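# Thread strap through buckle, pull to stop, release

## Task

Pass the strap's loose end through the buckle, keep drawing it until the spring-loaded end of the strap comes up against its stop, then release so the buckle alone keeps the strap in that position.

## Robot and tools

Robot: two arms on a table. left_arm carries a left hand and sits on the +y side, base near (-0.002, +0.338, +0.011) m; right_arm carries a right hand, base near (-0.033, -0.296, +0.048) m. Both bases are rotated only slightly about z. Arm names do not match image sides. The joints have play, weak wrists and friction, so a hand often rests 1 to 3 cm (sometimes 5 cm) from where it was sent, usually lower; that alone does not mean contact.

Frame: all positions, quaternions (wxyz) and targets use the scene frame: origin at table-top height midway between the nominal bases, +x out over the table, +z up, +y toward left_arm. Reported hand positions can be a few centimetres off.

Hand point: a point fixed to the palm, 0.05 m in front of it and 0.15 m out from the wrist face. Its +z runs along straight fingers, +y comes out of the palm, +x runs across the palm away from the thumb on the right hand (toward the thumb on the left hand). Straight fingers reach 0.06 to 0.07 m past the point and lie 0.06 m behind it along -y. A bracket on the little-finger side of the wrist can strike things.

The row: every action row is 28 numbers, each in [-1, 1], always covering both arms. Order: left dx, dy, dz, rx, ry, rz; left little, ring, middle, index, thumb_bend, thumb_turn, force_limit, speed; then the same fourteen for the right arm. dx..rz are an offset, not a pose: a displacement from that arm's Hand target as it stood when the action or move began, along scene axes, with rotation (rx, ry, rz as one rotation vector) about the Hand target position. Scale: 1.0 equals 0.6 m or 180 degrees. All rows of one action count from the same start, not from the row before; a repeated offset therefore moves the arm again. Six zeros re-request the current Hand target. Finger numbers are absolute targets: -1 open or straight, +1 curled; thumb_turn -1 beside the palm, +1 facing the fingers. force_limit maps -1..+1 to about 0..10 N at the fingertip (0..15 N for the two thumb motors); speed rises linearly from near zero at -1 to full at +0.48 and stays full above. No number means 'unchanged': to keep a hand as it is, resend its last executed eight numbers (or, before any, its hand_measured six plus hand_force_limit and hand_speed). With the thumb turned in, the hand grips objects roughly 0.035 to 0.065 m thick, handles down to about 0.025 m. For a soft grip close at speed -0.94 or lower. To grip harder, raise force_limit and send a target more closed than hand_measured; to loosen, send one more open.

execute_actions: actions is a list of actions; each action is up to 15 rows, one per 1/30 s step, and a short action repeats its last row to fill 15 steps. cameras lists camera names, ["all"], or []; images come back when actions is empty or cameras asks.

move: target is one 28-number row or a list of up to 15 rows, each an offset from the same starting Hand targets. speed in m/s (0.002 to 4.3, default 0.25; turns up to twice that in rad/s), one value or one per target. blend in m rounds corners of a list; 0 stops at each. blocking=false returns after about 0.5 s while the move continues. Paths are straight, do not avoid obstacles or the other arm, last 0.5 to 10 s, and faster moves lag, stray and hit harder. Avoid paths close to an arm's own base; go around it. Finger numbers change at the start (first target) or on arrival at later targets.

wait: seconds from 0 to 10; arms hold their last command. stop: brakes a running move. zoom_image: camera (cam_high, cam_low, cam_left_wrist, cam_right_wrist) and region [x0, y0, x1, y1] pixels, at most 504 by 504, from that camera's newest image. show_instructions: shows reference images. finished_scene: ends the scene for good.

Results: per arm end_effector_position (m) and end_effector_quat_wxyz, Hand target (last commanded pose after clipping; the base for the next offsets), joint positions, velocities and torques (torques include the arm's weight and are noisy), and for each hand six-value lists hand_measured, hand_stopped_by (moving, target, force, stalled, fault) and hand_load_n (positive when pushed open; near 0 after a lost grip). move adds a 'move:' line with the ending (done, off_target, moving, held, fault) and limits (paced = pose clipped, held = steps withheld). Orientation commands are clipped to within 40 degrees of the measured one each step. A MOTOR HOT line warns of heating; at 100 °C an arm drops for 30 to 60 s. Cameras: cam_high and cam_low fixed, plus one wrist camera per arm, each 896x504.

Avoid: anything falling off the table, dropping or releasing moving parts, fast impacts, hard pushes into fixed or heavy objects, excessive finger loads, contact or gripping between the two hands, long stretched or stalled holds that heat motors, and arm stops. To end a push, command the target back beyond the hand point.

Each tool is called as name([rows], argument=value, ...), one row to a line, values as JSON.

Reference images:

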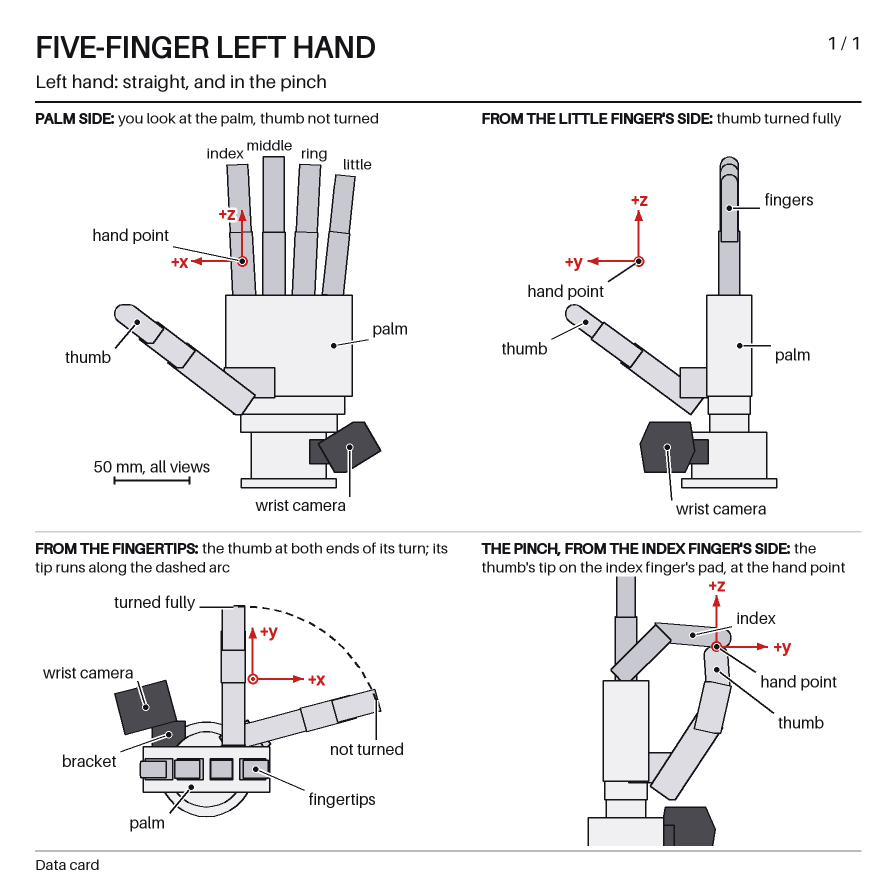

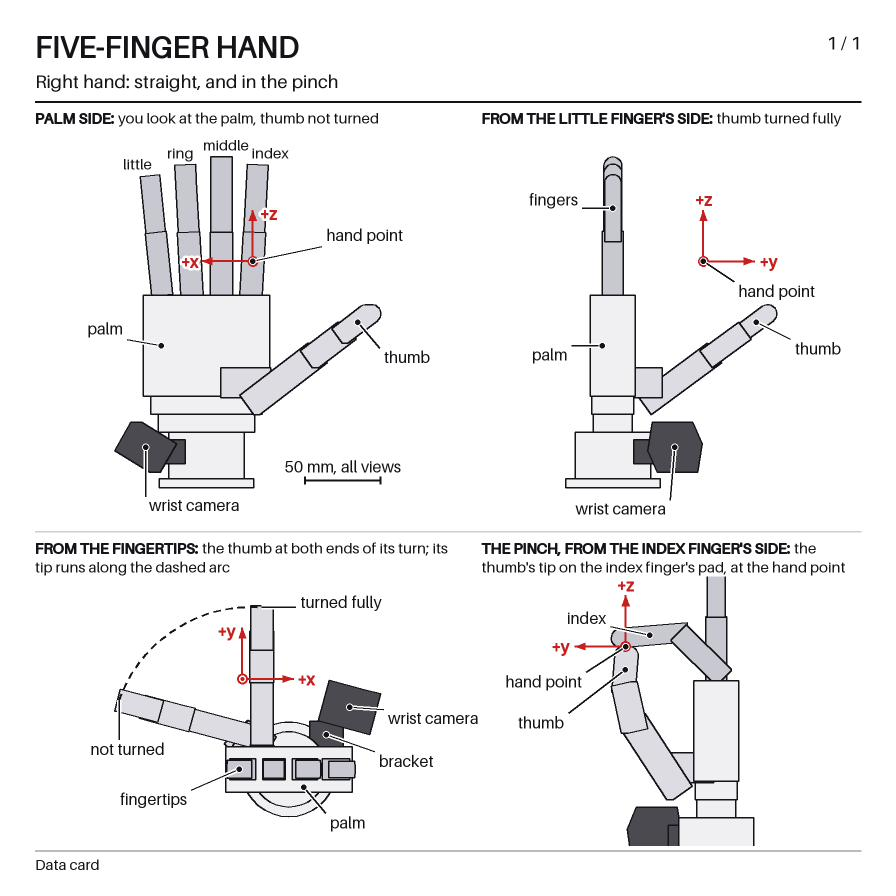

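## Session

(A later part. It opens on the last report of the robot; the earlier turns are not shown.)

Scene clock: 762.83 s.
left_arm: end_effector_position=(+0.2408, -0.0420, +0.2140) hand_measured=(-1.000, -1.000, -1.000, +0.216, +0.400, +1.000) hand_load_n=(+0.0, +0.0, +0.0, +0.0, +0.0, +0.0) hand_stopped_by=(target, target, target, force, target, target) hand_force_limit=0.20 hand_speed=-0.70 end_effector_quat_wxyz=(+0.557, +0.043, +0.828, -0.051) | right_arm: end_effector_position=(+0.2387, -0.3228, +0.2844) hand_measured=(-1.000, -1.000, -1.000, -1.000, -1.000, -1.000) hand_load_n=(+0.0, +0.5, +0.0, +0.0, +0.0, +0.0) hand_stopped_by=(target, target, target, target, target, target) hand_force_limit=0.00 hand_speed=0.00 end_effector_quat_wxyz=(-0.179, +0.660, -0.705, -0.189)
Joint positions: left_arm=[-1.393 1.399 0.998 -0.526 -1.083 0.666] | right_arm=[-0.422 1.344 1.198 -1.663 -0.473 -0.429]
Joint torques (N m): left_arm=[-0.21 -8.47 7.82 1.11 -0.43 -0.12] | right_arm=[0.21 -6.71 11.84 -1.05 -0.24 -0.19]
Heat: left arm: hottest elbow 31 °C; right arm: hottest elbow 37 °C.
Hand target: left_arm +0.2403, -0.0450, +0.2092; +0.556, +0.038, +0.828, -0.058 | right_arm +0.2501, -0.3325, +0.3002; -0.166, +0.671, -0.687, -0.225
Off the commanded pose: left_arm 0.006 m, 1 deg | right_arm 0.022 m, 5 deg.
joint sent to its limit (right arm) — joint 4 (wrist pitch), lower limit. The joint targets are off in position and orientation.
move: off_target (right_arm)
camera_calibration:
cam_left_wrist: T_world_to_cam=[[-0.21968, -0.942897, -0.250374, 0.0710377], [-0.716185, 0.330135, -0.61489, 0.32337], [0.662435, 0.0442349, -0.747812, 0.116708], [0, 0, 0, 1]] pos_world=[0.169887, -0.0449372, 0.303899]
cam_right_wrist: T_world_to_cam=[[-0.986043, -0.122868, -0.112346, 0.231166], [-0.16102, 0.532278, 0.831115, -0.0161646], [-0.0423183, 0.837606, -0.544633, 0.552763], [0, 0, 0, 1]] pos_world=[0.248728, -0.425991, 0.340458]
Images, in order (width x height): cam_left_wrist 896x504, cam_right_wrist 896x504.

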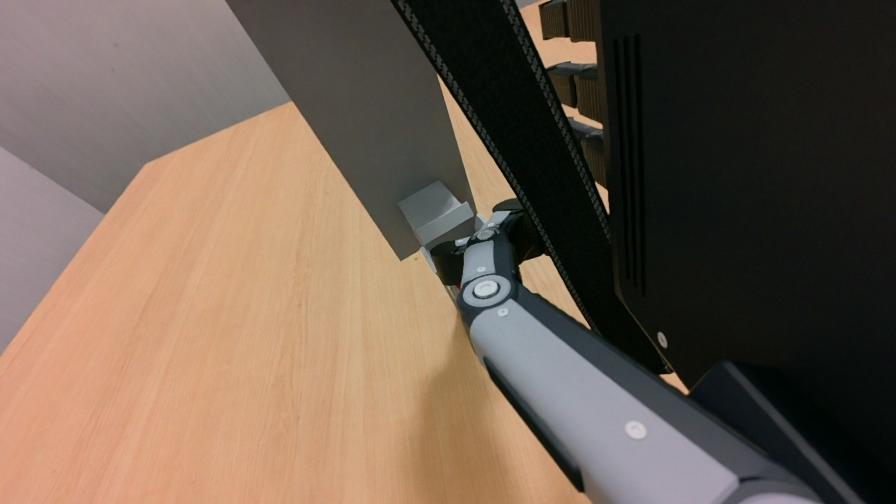

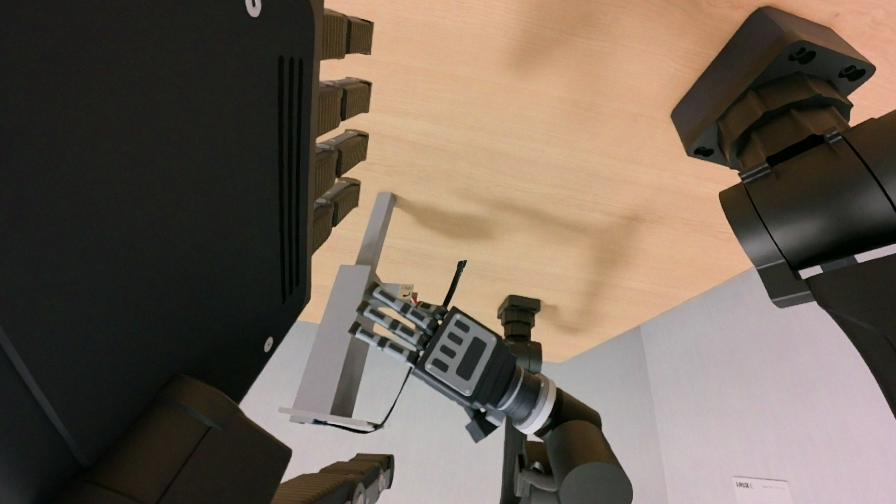

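move([
  [0,0,0,0,0,0,-1,-1,-1,0.6,-1,1,0.2,-0.3,0,0,0.0,0,0,0,-1,-1,-1,-1,-1,-1,0,0],
  [0,0.004,0.012,0,0,0,-1,-1,-1,0.6,-1,1,0.2,-0.3,0,0,0.0,0,0,0,-1,-1,-1,-1,-1,-1,0,0],
  [0,0.004,0.012,0,0,0,-1,-1,-1,0,-1,1,0.2,-0.3,0,0,0.0,0,0,0,-1,-1,-1,-1,-1,-1,0,0],
], cameras=["cam_left_wrist","cam_right_wrist"], speed=0.06)

zoom_image(camera="cam_right_wrist", region=[340, 240, 520, 460])

zoom_image(camera="cam_left_wrist", region=[350, 150, 600, 370])

Scene clock: 777.53 s.
left_arm: end_effector_position=(+0.2407, -0.0417, +0.2132) hand_measured=(-1.000, -1.000, -1.000, +0.000, -1.000, +1.000) hand_load_n=(+0.0, +0.0, +0.0, +0.0, +0.0, +0.5) hand_stopped_by=(target, target, target, target, target, target) hand_force_limit=0.20 hand_speed=-0.30 end_effector_quat_wxyz=(+0.556, +0.044, +0.828, -0.050) | right_arm: end_effector_position=(+0.2387, -0.3228, +0.2844) hand_measured=(-1.000, -1.000, -1.000, -1.000, -1.000, -1.000) hand_load_n=(+0.0, +0.0, +0.0, +0.0, +0.0, +0.0) hand_stopped_by=(target, target, target, target, target, target) hand_force_limit=0.00 hand_speed=0.00 end_effector_quat_wxyz=(-0.179, +0.660, -0.705, -0.189)
Joint positions: left_arm=[-1.393 1.399 0.997 -0.526 -1.081 0.666] | right_arm=[-0.422 1.344 1.198 -1.663 -0.473 -0.429]
Joint torques (N m): left_arm=[-0.15 -9.29 8.44 0.49 -0.43 -0.09] | right_arm=[0.21 -6.71 11.85 -1.05 -0.24 -0.19]
Heat: left arm: hottest elbow 31 °C; right arm: hottest elbow 37 °C.
Hand target: left_arm +0.2403, -0.0426, +0.2164; +0.556, +0.038, +0.828, -0.058 | right_arm +0.2501, -0.3325, +0.3002; -0.166, +0.671, -0.687, -0.225
Off the commanded pose: left_arm 0.003 m, 1 deg | right_arm 0.022 m, 5 deg.
joint sent to its limit (right arm) — joint 4 (wrist pitch), lower limit. The joint targets are off in position and orientation.
move: off_target (right_arm)
camera_calibration:
cam_left_wrist: T_world_to_cam=[[-0.220942, -0.942355, -0.251301, 0.0716217], [-0.716795, 0.331629, -0.613374, 0.322417], [0.661354, 0.0446112, -0.748746, 0.11665], [0, 0, 0, 1]] pos_world=[0.169784, -0.0446334, 0.303101]
cam_right_wrist: T_world_to_cam=[[-0.986043, -0.122868, -0.112346, 0.231166], [-0.16102, 0.532278, 0.831115, -0.0161646], [-0.0423183, 0.837606, -0.544633, 0.552763], [0, 0, 0, 1]] pos_world=[0.248728, -0.425991, 0.340458]
Images, in order (width x height): cam_left_wrist 896x504, cam_right_wrist 896x504.

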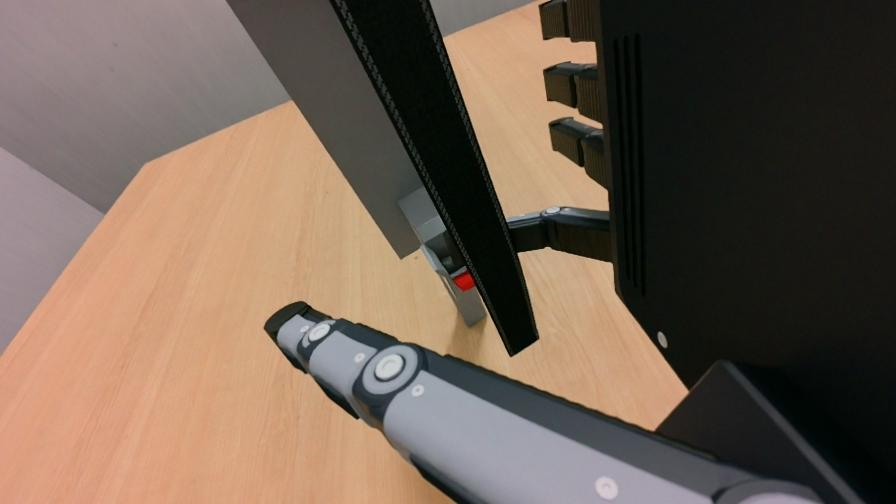

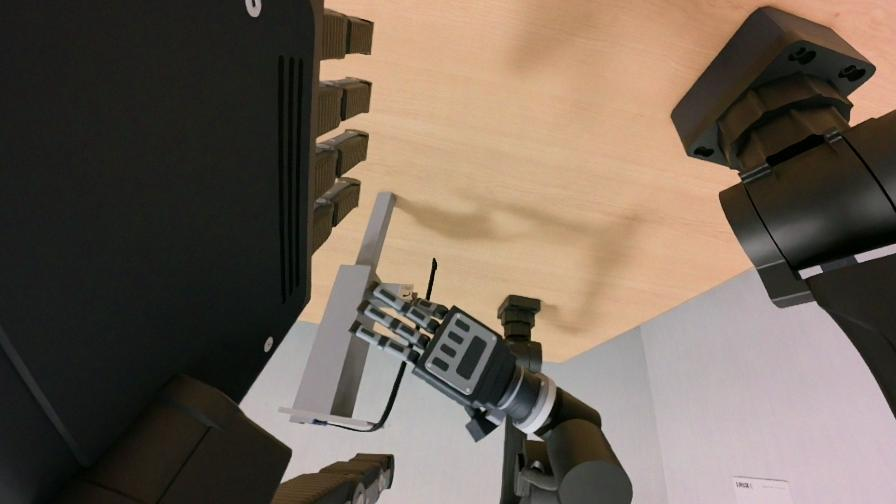

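Scaled by 2.291.

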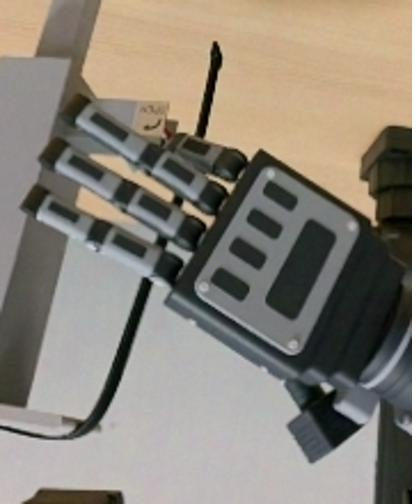

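Scaled by 2.016.

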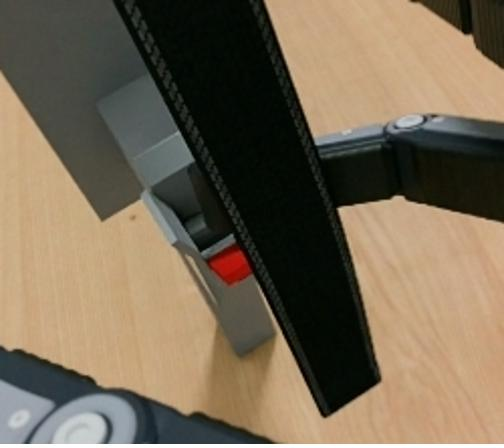

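move([
  [0,0.004,0.025,0,0,0,-1,-1,-1,0,-1,1,0.2,-0.3,0,0,0.0,0,0,0,-1,-1,-1,-1,-1,-1,0,0],
  [0,0.004,0.025,0,0,0,-1,-1,-1,0,0.12,1,0.2,-0.3,0,0,0.0,0,0,0,-1,-1,-1,-1,-1,-1,0,0],
], cameras=["cam_left_wrist","cam_right_wrist"], speed=0.06)

zoom_image(camera="cam_left_wrist", region=[350, 150, 600, 370])

Scene clock: 784.90 s.
left_arm: end_effector_position=(+0.2400, -0.0355, +0.2163) hand_measured=(-1.000, -1.000, -1.000, +0.000, +0.118, +1.000) hand_load_n=(+0.0, +0.0, +0.0, +0.5, +0.0, +0.0) hand_stopped_by=(target, target, target, target, target, target) hand_force_limit=0.20 hand_speed=-0.30 end_effector_quat_wxyz=(+0.554, +0.046, +0.830, -0.044) | right_arm: end_effector_position=(+0.2387, -0.3228, +0.2844) hand_measured=(-1.000, -1.000, -1.000, -1.000, -1.000, -1.000) hand_load_n=(+0.0, +0.0, +0.0, +0.0, +0.0, +0.0) hand_stopped_by=(target, target, target, target, target, target) hand_force_limit=0.00 hand_speed=0.00 end_effector_quat_wxyz=(-0.179, +0.660, -0.705, -0.189)
Joint positions: left_arm=[-1.392 1.387 0.997 -0.558 -1.081 0.659] | right_arm=[-0.422 1.344 1.198 -1.663 -0.473 -0.429]
Joint torques (N m): left_arm=[-0.15 -9.88 10.18 0.14 -0.46 -0.07] | right_arm=[0.21 -6.77 11.82 -1.05 -0.23 -0.19]
Heat: left arm: hottest elbow 31 °C; right arm: hottest elbow 37 °C.
Hand target: left_arm +0.2403, -0.0402, +0.2314; +0.556, +0.038, +0.828, -0.058 | right_arm +0.2501, -0.3325, +0.3002; -0.166, +0.671, -0.687, -0.225
Off the commanded pose: left_arm 0.016 m, 2 deg | right_arm 0.022 m, 5 deg.
joint sent to its limit (right arm) — joint 4 (wrist pitch), lower limit. The joint targets are off in position and orientation.
move: off_target (left_arm, right_arm); target 2's new numbers were sent with left_arm's hand 0.016 m and 2 deg from that target
camera_calibration:
cam_left_wrist: T_world_to_cam=[[-0.217846, -0.940086, -0.262261, 0.0798075], [-0.720906, 0.336131, -0.606062, 0.321429], [0.657904, 0.0570375, -0.750938, 0.12089], [0, 0, 0, 1]] pos_world=[0.169571, -0.0399116, 0.306517]
cam_right_wrist: T_world_to_cam=[[-0.986043, -0.122868, -0.112346, 0.231166], [-0.16102, 0.532278, 0.831115, -0.0161646], [-0.0423183, 0.837606, -0.544633, 0.552763], [0, 0, 0, 1]] pos_world=[0.248728, -0.425991, 0.340458]
Images, in order (width x height): cam_left_wrist 896x504, cam_right_wrist 896x504.

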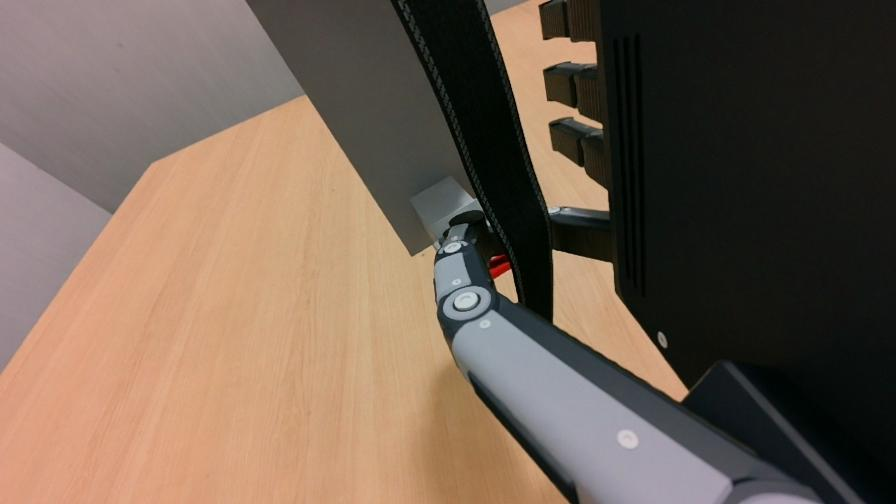

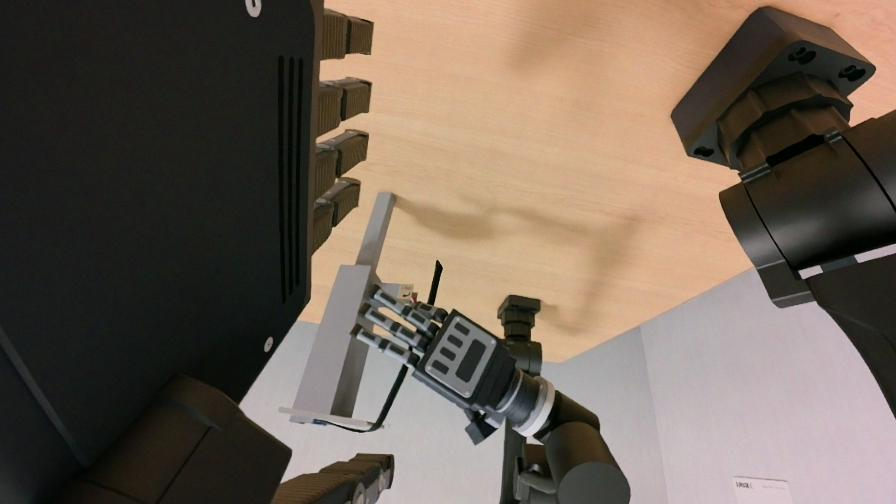

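Scaled by 2.016.

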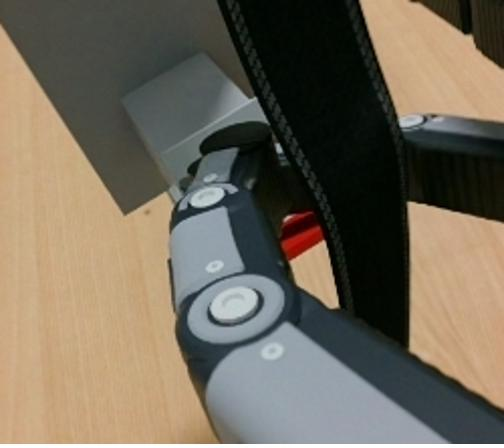

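move([
  [0,0,0,0,0,0,-1,-1,-1,0,-1,1,0.2,-0.3,0,0,0.0,0,0,0,-1,-1,-1,-1,-1,-1,0,0],
  [-0.025,-0.006,0.01,0,0,0,-1,-1,-1,0,-1,1,0.2,-0.3,0,0,0.0,0,0,0,-1,-1,-1,-1,-1,-1,0,0],
], cameras=["cam_left_wrist","cam_right_wrist"], speed=0.06)

zoom_image(camera="cam_left_wrist", region=[350, 150, 600, 370])

zoom_image(camera="cam_right_wrist", region=[340, 240, 520, 460])

Scene clock: 793.63 s.
left_arm: end_effector_position=(+0.2312, -0.0291, +0.2200) hand_measured=(-1.000, -1.000, -1.000, +0.000, -1.000, +1.000) hand_load_n=(+0.0, +0.0, +0.0, +0.5, +0.0, +0.0) hand_stopped_by=(target, target, target, target, target, target) hand_force_limit=0.20 hand_speed=-0.30 end_effector_quat_wxyz=(+0.554, +0.051, +0.830, -0.030) | right_arm: end_effector_position=(+0.2387, -0.3228, +0.2844) hand_measured=(-1.000, -1.000, -1.000, -1.000, -1.000, -1.000) hand_load_n=(+0.0, +0.0, +0.0, +0.0, +0.0, +0.0) hand_stopped_by=(target, target, target, target, target, target) hand_force_limit=0.00 hand_speed=0.00 end_effector_quat_wxyz=(-0.179, +0.660, -0.705, -0.189)
Joint positions: left_arm=[-1.412 1.382 1.006 -0.634 -1.101 0.619] | right_arm=[-0.422 1.344 1.198 -1.663 -0.473 -0.429]
Joint torques (N m): left_arm=[-1.49 -9.23 11.84 -0.02 -0.55 -0.23] | right_arm=[0.21 -6.77 11.84 -1.05 -0.23 -0.18]
Heat: left arm: hottest elbow 31 °C; right arm: hottest elbow 37 °C.
Hand target: left_arm +0.2253, -0.0438, +0.2374; +0.556, +0.038, +0.828, -0.058 | right_arm +0.2501, -0.3325, +0.3002; -0.166, +0.671, -0.687, -0.225
Off the commanded pose: left_arm 0.024 m, 3 deg | right_arm 0.022 m, 5 deg.
joint sent to its limit (right arm) — joint 4 (wrist pitch), lower limit. The joint targets are off in position and orientation.
move: off_target (left_arm, right_arm)
camera_calibration:
cam_left_wrist: T_world_to_cam=[[-0.211327, -0.933702, -0.289036, 0.0894951], [-0.721943, 0.348457, -0.59781, 0.313984], [0.658892, 0.082334, -0.747718, 0.128886], [0, 0, 0, 1]] pos_world=[0.160669, -0.0364599, 0.309941]
cam_right_wrist: T_world_to_cam=[[-0.986043, -0.122868, -0.112346, 0.231166], [-0.16102, 0.532278, 0.831115, -0.0161646], [-0.0423183, 0.837606, -0.544633, 0.552763], [0, 0, 0, 1]] pos_world=[0.248728, -0.425991, 0.340458]
Images, in order (width x height): cam_left_wrist 896x504, cam_right_wrist 896x504.

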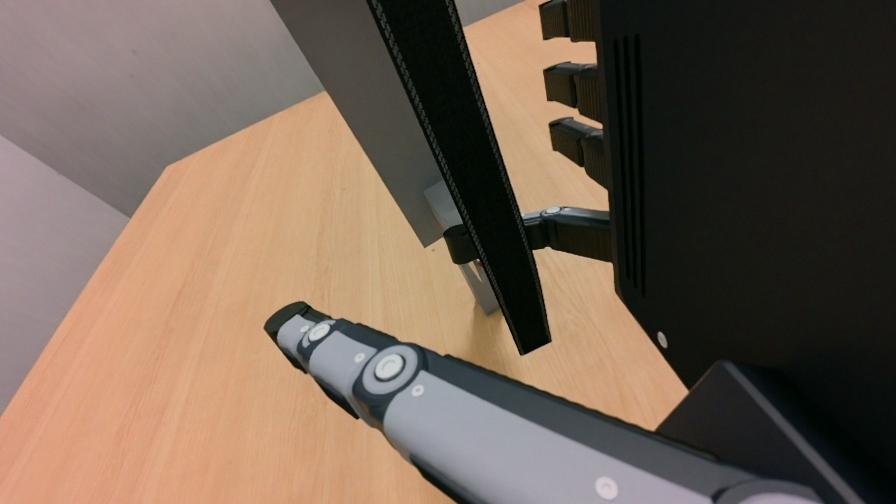

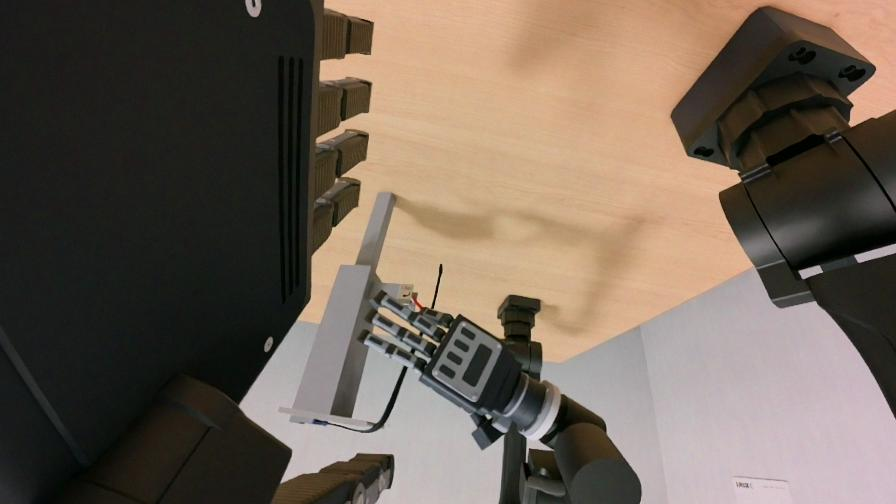

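Scaled by 2.016.

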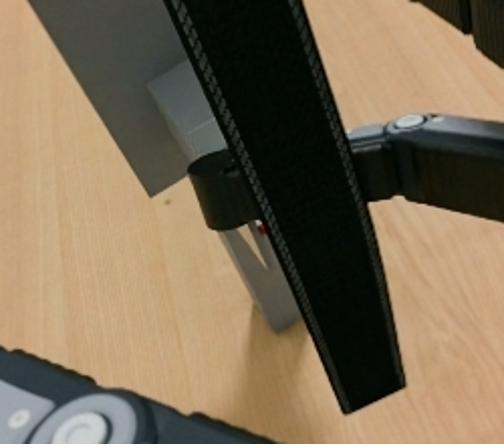

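Scaled by 2.291.

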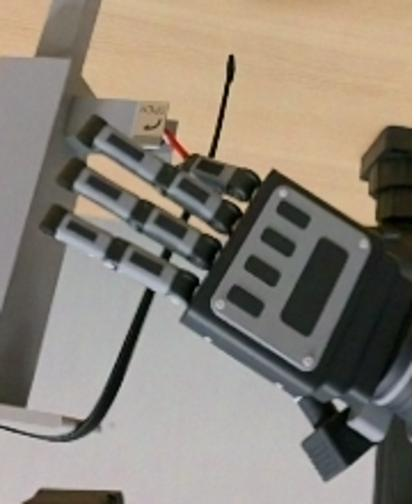

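move([
  [0,-0.02,0,0,0,0,-1,-1,-1,0,-1,1,0.2,-0.3,0,0,0.0,0,0,0,-1,-1,-1,-1,-1,-1,0,0],
  [0,-0.02,0,0,0,0,-1,-1,-1,0,0.12,1,0.2,-0.3,0,0,0.0,0,0,0,-1,-1,-1,-1,-1,-1,0,0],
], cameras=["cam_left_wrist","cam_right_wrist"], speed=0.06)

zoom_image(camera="cam_left_wrist", region=[350, 150, 600, 370])

Scene clock: 800.03 s.
left_arm: end_effector_position=(+0.2289, -0.0358, +0.2211) hand_measured=(-1.000, -1.000, -1.000, +0.000, +0.120, +1.000) hand_load_n=(+0.0, +0.0, +0.0, +0.0, +0.0, +0.0) hand_stopped_by=(target, target, target, target, target, target) hand_force_limit=0.20 hand_speed=-0.30 end_effector_quat_wxyz=(+0.553, +0.053, +0.831, -0.032) | right_arm: end_effector_position=(+0.2387, -0.3228, +0.2844) hand_measured=(-1.000, -1.000, -1.000, -1.000, -1.000, -1.000) hand_load_n=(+0.0, +0.0, +0.0, +0.0, +0.0, +0.0) hand_stopped_by=(target, target, target, target, target, target) hand_force_limit=0.00 hand_speed=0.00 end_effector_quat_wxyz=(-0.179, +0.660, -0.705, -0.189)
Joint positions: left_arm=[-1.419 1.396 1.024 -0.647 -1.101 0.611] | right_arm=[-0.422 1.344 1.198 -1.663 -0.473 -0.429]
Joint torques (N m): left_arm=[-1.38 -8.29 12.83 0.13 -0.65 -0.22] | right_arm=[0.15 -6.77 11.84 -1.05 -0.24 -0.19]
Heat: left arm: hottest elbow 31 °C; right arm: hottest elbow 37 °C.
Hand target: left_arm +0.2253, -0.0558, +0.2374; +0.556, +0.038, +0.828, -0.058 | right_arm +0.2501, -0.3325, +0.3002; -0.166, +0.671, -0.687, -0.225
Off the commanded pose: left_arm 0.026 m, 3 deg | right_arm 0.022 m, 5 deg.
joint sent to its limit (right arm) — joint 4 (wrist pitch), lower limit. The joint targets are off in position and orientation.
move: off_target (left_arm, right_arm); target 2's new numbers were sent with left_arm's hand 0.026 m and 3 deg from that target
camera_calibration:
cam_left_wrist: T_world_to_cam=[[-0.216301, -0.932519, -0.289176, 0.0842905], [-0.721461, 0.352223, -0.596182, 0.314922], [0.657805, 0.0796745, -0.748962, 0.132207], [0, 0, 0, 1]] pos_world=[0.15847, -0.0428538, 0.311143]
cam_right_wrist: T_world_to_cam=[[-0.986043, -0.122868, -0.112346, 0.231166], [-0.16102, 0.532278, 0.831115, -0.0161646], [-0.0423183, 0.837606, -0.544633, 0.552763], [0, 0, 0, 1]] pos_world=[0.248728, -0.425991, 0.340458]
Images, in order (width x height): cam_left_wrist 896x504, cam_right_wrist 896x504.

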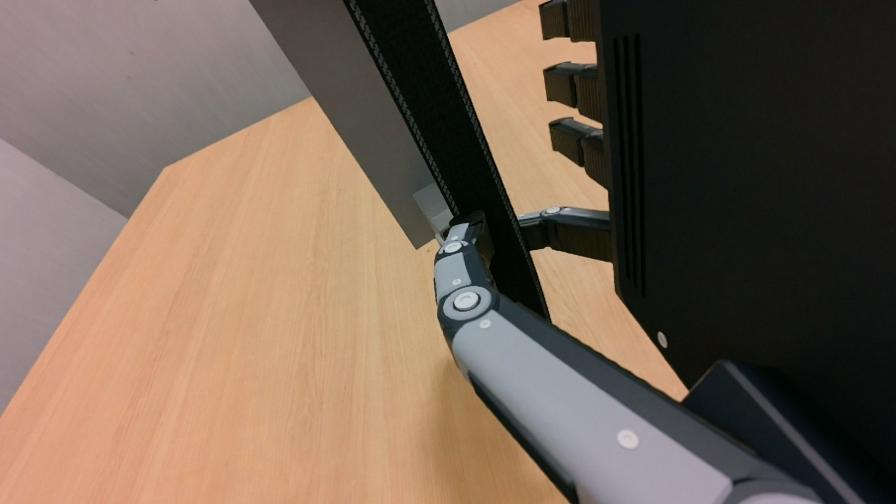

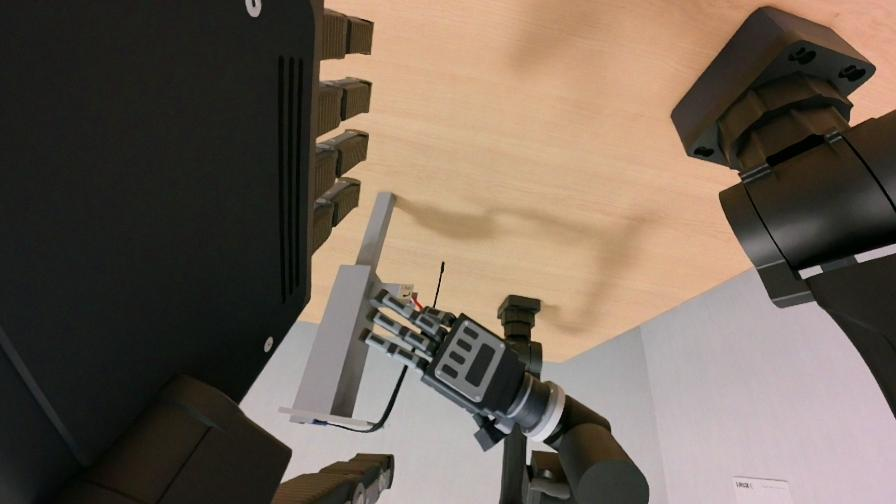

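Scaled by 2.016.

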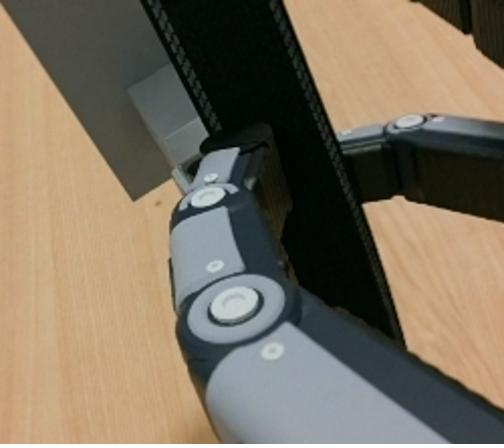

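move([
  [0,0,0,0,0,0,-1,-1,-1,0.6,0.12,1,0.8,-0.7,0,0,0.0,0,0,0,-1,-1,-1,-1,-1,-1,0,0],
], cameras=["cam_left_wrist","cam_right_wrist"], speed=0.06)

zoom_image(camera="cam_right_wrist", region=[340, 240, 520, 460])

Scene clock: 804.20 s.
left_arm: end_effector_position=(+0.2285, -0.0368, +0.2173) hand_measured=(-1.000, -1.000, -1.000, +0.240, +0.120, +1.000) hand_load_n=(+0.0, +0.0, +0.0, +14.0, +2.0, -1.5) hand_stopped_by=(target, target, target, force, target, target) hand_force_limit=0.80 hand_speed=-0.70 end_effector_quat_wxyz=(+0.553, +0.049, +0.831, -0.033) | right_arm: end_effector_position=(+0.2387, -0.3228, +0.2844) hand_measured=(-1.000, -1.000, -1.000, -1.000, -1.000, -1.000) hand_load_n=(+0.0, +0.0, +0.0, +0.0, +0.0, +0.0) hand_stopped_by=(target, target, target, target, target, target) hand_force_limit=0.00 hand_speed=0.00 end_effector_quat_wxyz=(-0.179, +0.660, -0.705, -0.189)
Joint positions: left_arm=[-1.419 1.404 1.024 -0.647 -1.101 0.596] | right_arm=[-0.422 1.344 1.198 -1.663 -0.473 -0.429]
Joint torques (N m): left_arm=[-1.26 -8.76 12.81 0.16 -0.66 -0.17] | right_arm=[0.21 -6.77 11.84 -1.05 -0.24 -0.19]
Heat: left arm: hottest elbow 32 °C; right arm: hottest elbow 37 °C.
Hand target: left_arm +0.2253, -0.0558, +0.2374; +0.556, +0.038, +0.828, -0.058 | right_arm +0.2501, -0.3325, +0.3002; -0.166, +0.671, -0.687, -0.225
Off the commanded pose: left_arm 0.028 m, 3 deg | right_arm 0.022 m, 5 deg.
joint sent to its limit (right arm) — joint 4 (wrist pitch), lower limit. The joint targets are off in position and orientation.
move: off_target (left_arm, right_arm)
camera_calibration:
cam_left_wrist: T_world_to_cam=[[-0.211483, -0.935669, -0.282486, 0.0795303], [-0.725184, 0.343988, -0.596473, 0.313361], [0.655273, 0.0787108, -0.75128, 0.130793], [0, 0, 0, 1]] pos_world=[0.158359, -0.0436734, 0.30764]
cam_right_wrist: T_world_to_cam=[[-0.986043, -0.122868, -0.112346, 0.231166], [-0.16102, 0.532278, 0.831115, -0.0161646], [-0.0423183, 0.837606, -0.544633, 0.552763], [0, 0, 0, 1]] pos_world=[0.248728, -0.425991, 0.340458]
Images, in order (width x height): cam_left_wrist 896x504, cam_right_wrist 896x504.

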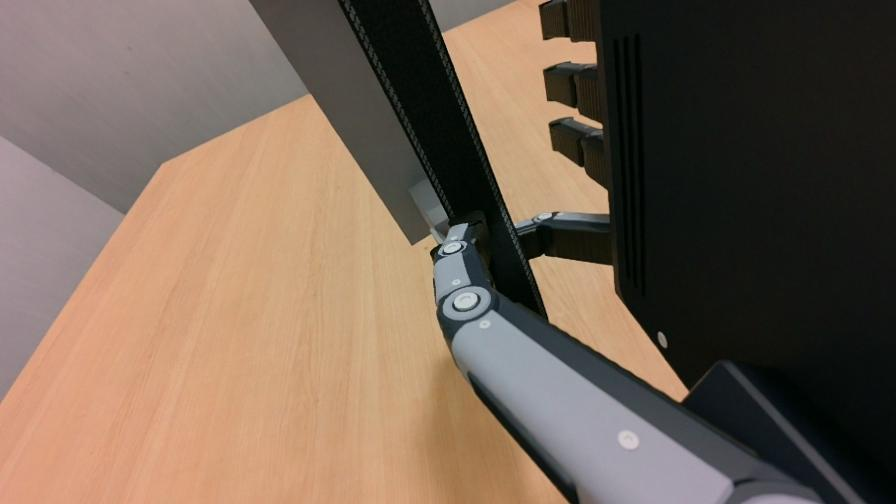

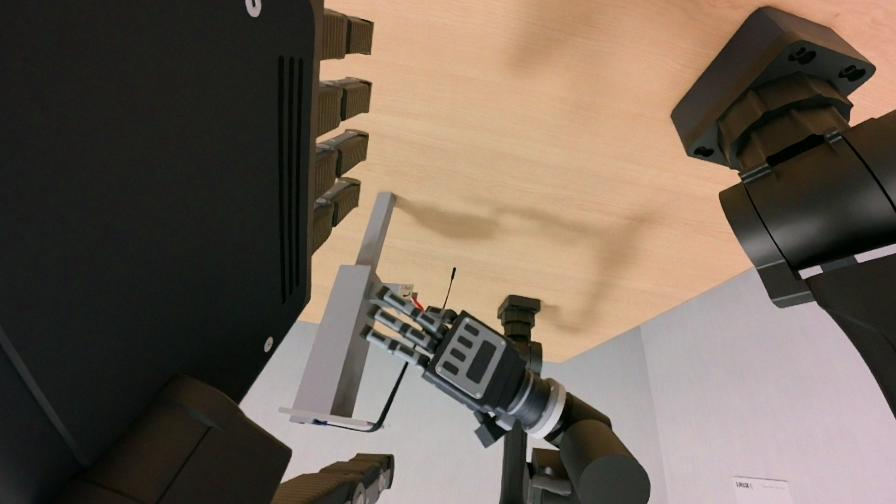

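Scaled by 2.291.

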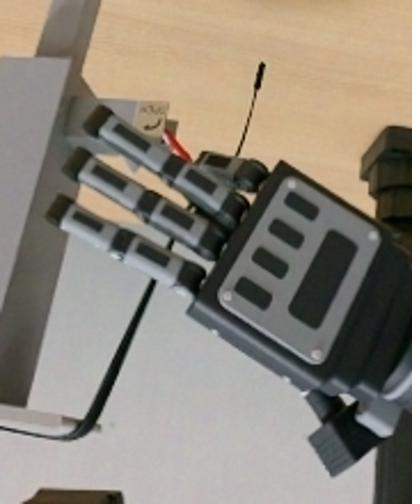

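move([
  [0.025,0.0217,0.02,0,-0.07,0,-1,-1,-1,0.6,0.12,1,0.8,-0.7,0,0,0.0,0,0,0,-1,-1,-1,-1,-1,-1,0,0],
  [0.035,0.0217,0.04,0,-0.155,0,-1,-1,-1,0.6,0.12,1,0.8,-0.7,0,0,0.0,0,0,0,-1,-1,-1,-1,-1,-1,0,0],
], cameras=["cam_left_wrist","cam_right_wrist"], speed=0.08, blend=0.01)

zoom_image(camera="cam_right_wrist", region=[340, 240, 520, 460])

zoom_image(camera="cam_left_wrist", region=[300, 50, 600, 370])

Scene clock: 815.50 s.
left_arm: end_effector_position=(+0.2505, -0.0366, +0.2561) hand_measured=(-1.000, -1.000, -1.000, +0.240, +0.120, +1.000) hand_load_n=(+0.0, +0.0, +0.0, +14.0, +2.5, -1.0) hand_stopped_by=(target, target, target, force, target, target) hand_force_limit=0.80 hand_speed=-0.70 end_effector_quat_wxyz=(+0.735, +0.049, +0.675, -0.034) | right_arm: end_effector_position=(+0.2387, -0.3228, +0.2844) hand_measured=(-1.000, -1.000, -1.000, -1.000, -1.000, -1.000) hand_load_n=(+0.0, +0.0, +0.0, +0.0, +0.0, +0.0) hand_stopped_by=(target, target, target, target, target, target) hand_force_limit=0.00 hand_speed=0.00 end_effector_quat_wxyz=(-0.179, +0.660, -0.705, -0.189)
Joint positions: left_arm=[-1.435 1.548 0.739 1.143 -1.313 1.921] | right_arm=[-0.422 1.344 1.198 -1.663 -0.473 -0.429]
Joint torques (N m): left_arm=[-1.26 -8.88 6.95 1.35 0.4 0.03] | right_arm=[0.21 -6.77 11.84 -1.05 -0.24 -0.18]
Heat: left arm: hottest elbow 32 °C; right arm: hottest elbow 37 °C.
Hand target: left_arm +0.2463, -0.0427, +0.2614; +0.739, +0.051, +0.670, -0.047 | right_arm +0.2501, -0.3325, +0.3002; -0.166, +0.671, -0.687, -0.225
Off the commanded pose: left_arm 0.009 m, 2 deg | right_arm 0.022 m, 5 deg.
joint sent to its limit (right arm) — joint 4 (wrist pitch), lower limit. The joint targets are off in position and orientation.
move: off_target (right_arm)
camera_calibration:
cam_left_wrist: T_world_to_cam=[[-0.0695445, -0.943975, -0.322606, 0.0696643], [-0.362253, 0.325211, -0.873505, 0.33176], [0.929482, 0.0561174, -0.364574, -0.0230418], [0, 0, 0, 1]] pos_world=[0.146442, -0.0408373, 0.303867]
cam_right_wrist: T_world_to_cam=[[-0.986043, -0.122868, -0.112346, 0.231166], [-0.16102, 0.532278, 0.831115, -0.0161646], [-0.0423183, 0.837606, -0.544633, 0.552763], [0, 0, 0, 1]] pos_world=[0.248728, -0.425991, 0.340458]
Images, in order (width x height): cam_left_wrist 896x504, cam_right_wrist 896x504.

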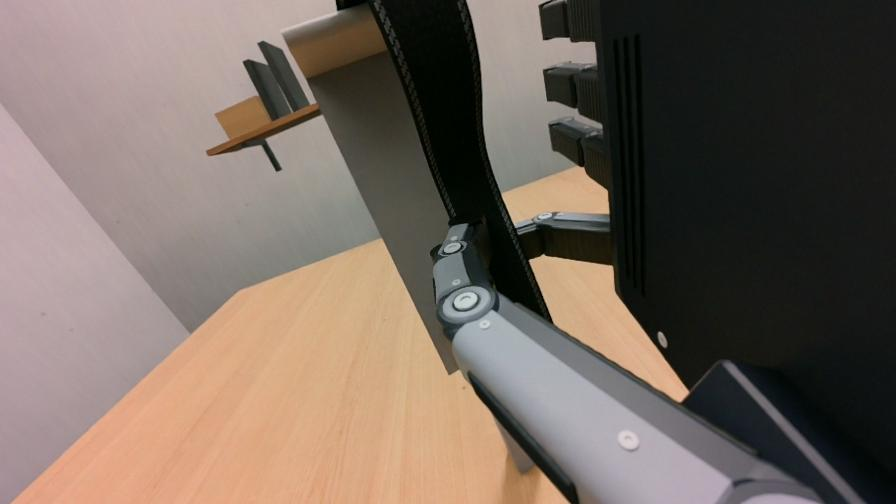

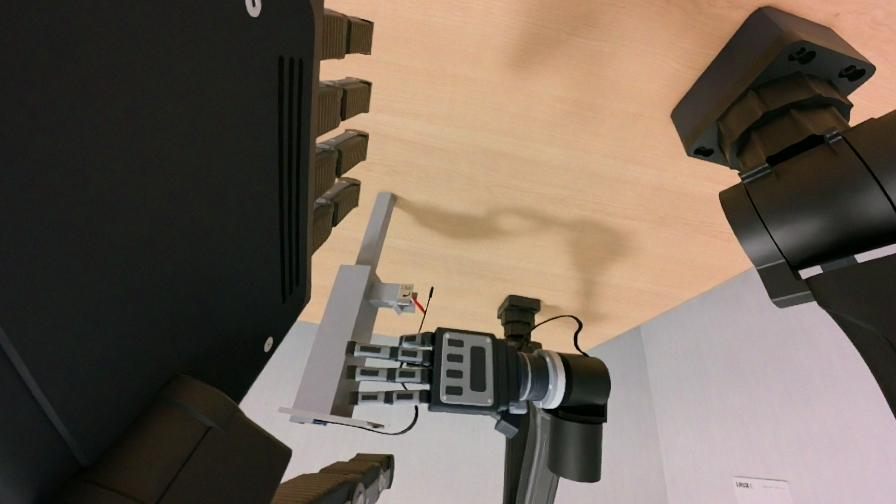

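Scaled by 2.291.

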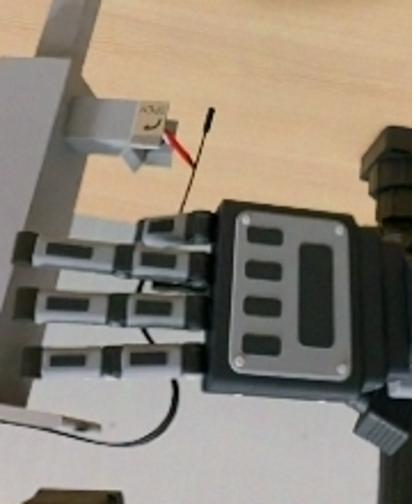

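Scaled by 1.575.

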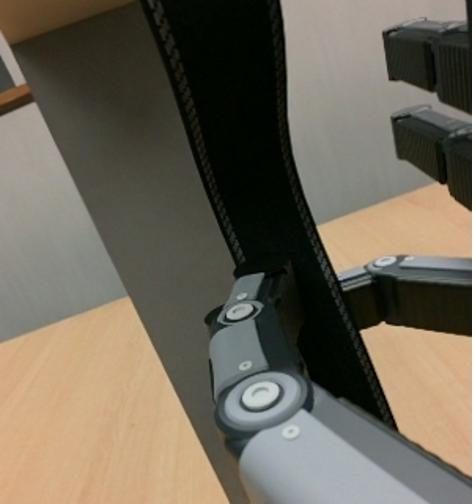

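move([
  [-0.025,0.0,0.0,0,0,0,-1,-1,-1,0.6,0.12,1,0.8,-0.7,0,0,0.0,0,0,0,-1,-1,-1,-1,-1,-1,0,0],
  [-0.025,0.0,0.075,0,0,0,-1,-1,-1,0.6,0.12,1,0.8,-0.7,0,0,0.0,0,0,0,-1,-1,-1,-1,-1,-1,0,0],
], cameras=["cam_left_wrist","cam_right_wrist"], speed=0.08, blend=0.01)

zoom_image(camera="cam_right_wrist", region=[340, 240, 520, 460])

zoom_image(camera="cam_left_wrist", region=[300, 50, 600, 370])

Scene clock: 822.90 s.
left_arm: end_effector_position=(+0.2311, -0.0344, +0.2810) hand_measured=(-1.000, -1.000, -1.000, +0.240, +0.120, +1.000) hand_load_n=(+0.0, +0.0, +0.0, +14.0, +2.0, -1.0) hand_stopped_by=(target, target, target, force, target, target) hand_force_limit=0.80 hand_speed=-0.70 end_effector_quat_wxyz=(+0.735, +0.073, +0.673, -0.027) | right_arm: end_effector_position=(+0.2387, -0.3228, +0.2844) hand_measured=(-1.000, -1.000, -1.000, -1.000, -1.000, -1.000) hand_load_n=(+0.0, -0.5, +0.0, +0.0, -0.5, +0.0) hand_stopped_by=(target, target, target, target, target, target) hand_force_limit=0.00 hand_speed=0.00 end_effector_quat_wxyz=(-0.179, +0.660, -0.705, -0.189)
Joint positions: left_arm=[-1.482 1.483 0.739 1.105 -1.334 1.993] | right_arm=[-0.422 1.344 1.198 -1.663 -0.473 -0.429]
Joint torques (N m): left_arm=[-0.91 -9.82 10.89 0.38 -0.02 -0.01] | right_arm=[0.15 -6.77 11.84 -1.05 -0.24 -0.19]
Heat: left arm: hottest elbow 32 °C; right arm: hottest elbow 37 °C.
Hand target: left_arm +0.2313, -0.0427, +0.3064; +0.739, +0.051, +0.670, -0.047 | right_arm +0.2501, -0.3325, +0.3002; -0.166, +0.671, -0.687, -0.225
Off the commanded pose: left_arm 0.027 m, 3 deg | right_arm 0.022 m, 5 deg.
joint sent to its limit (right arm) — joint 4 (wrist pitch), lower limit. The joint targets are off in position and orientation.
move: off_target (left_arm, right_arm); blend cut to 0.0075 m at target 1
camera_calibration:
cam_left_wrist: T_world_to_cam=[[-0.0878883, -0.927012, -0.364589, 0.0951274], [-0.350595, 0.371373, -0.859747, 0.340775], [0.932394, 0.0522613, -0.357645, 0.00124557], [0, 0, 0, 1]] pos_world=[0.126673, -0.0384357, 0.328108]
cam_right_wrist: T_world_to_cam=[[-0.986043, -0.122868, -0.112346, 0.231166], [-0.16102, 0.532278, 0.831115, -0.0161646], [-0.0423183, 0.837606, -0.544633, 0.552763], [0, 0, 0, 1]] pos_world=[0.248728, -0.425991, 0.340458]
Images, in order (width x height): cam_left_wrist 896x504, cam_right_wrist 896x504.

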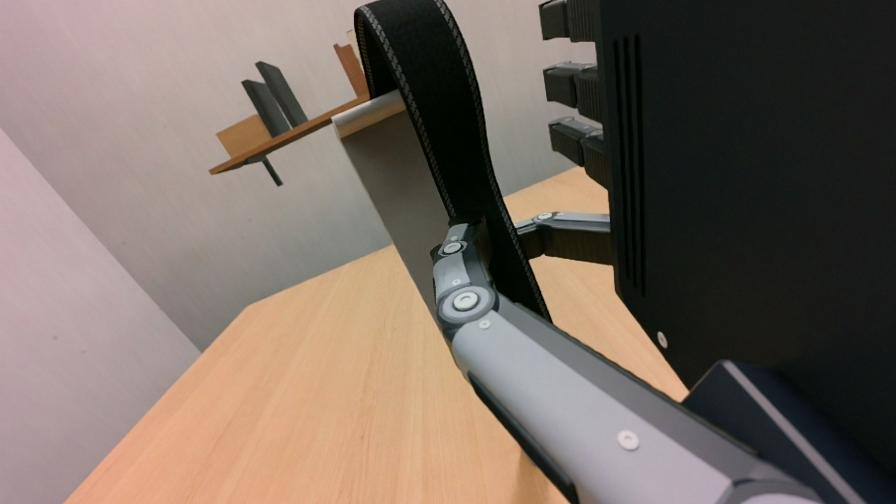

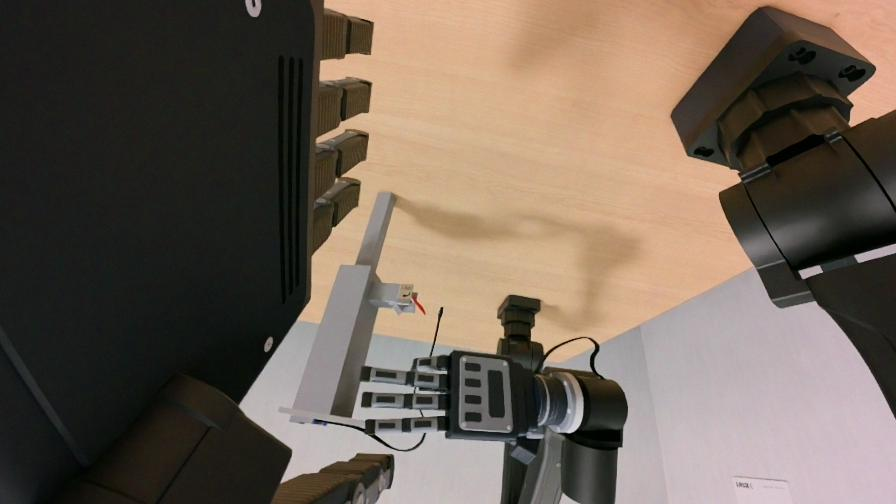

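Scaled by 2.291.

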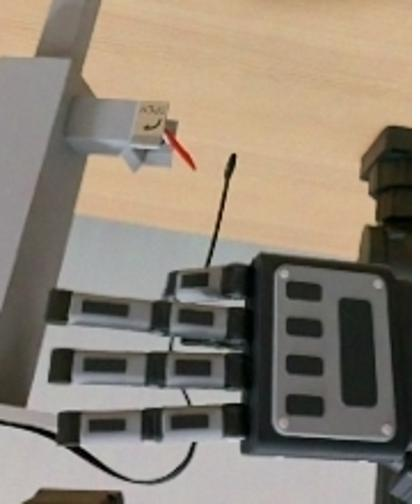

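Scaled by 1.575.

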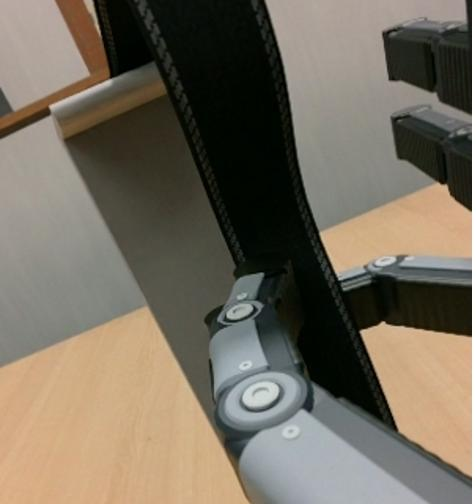

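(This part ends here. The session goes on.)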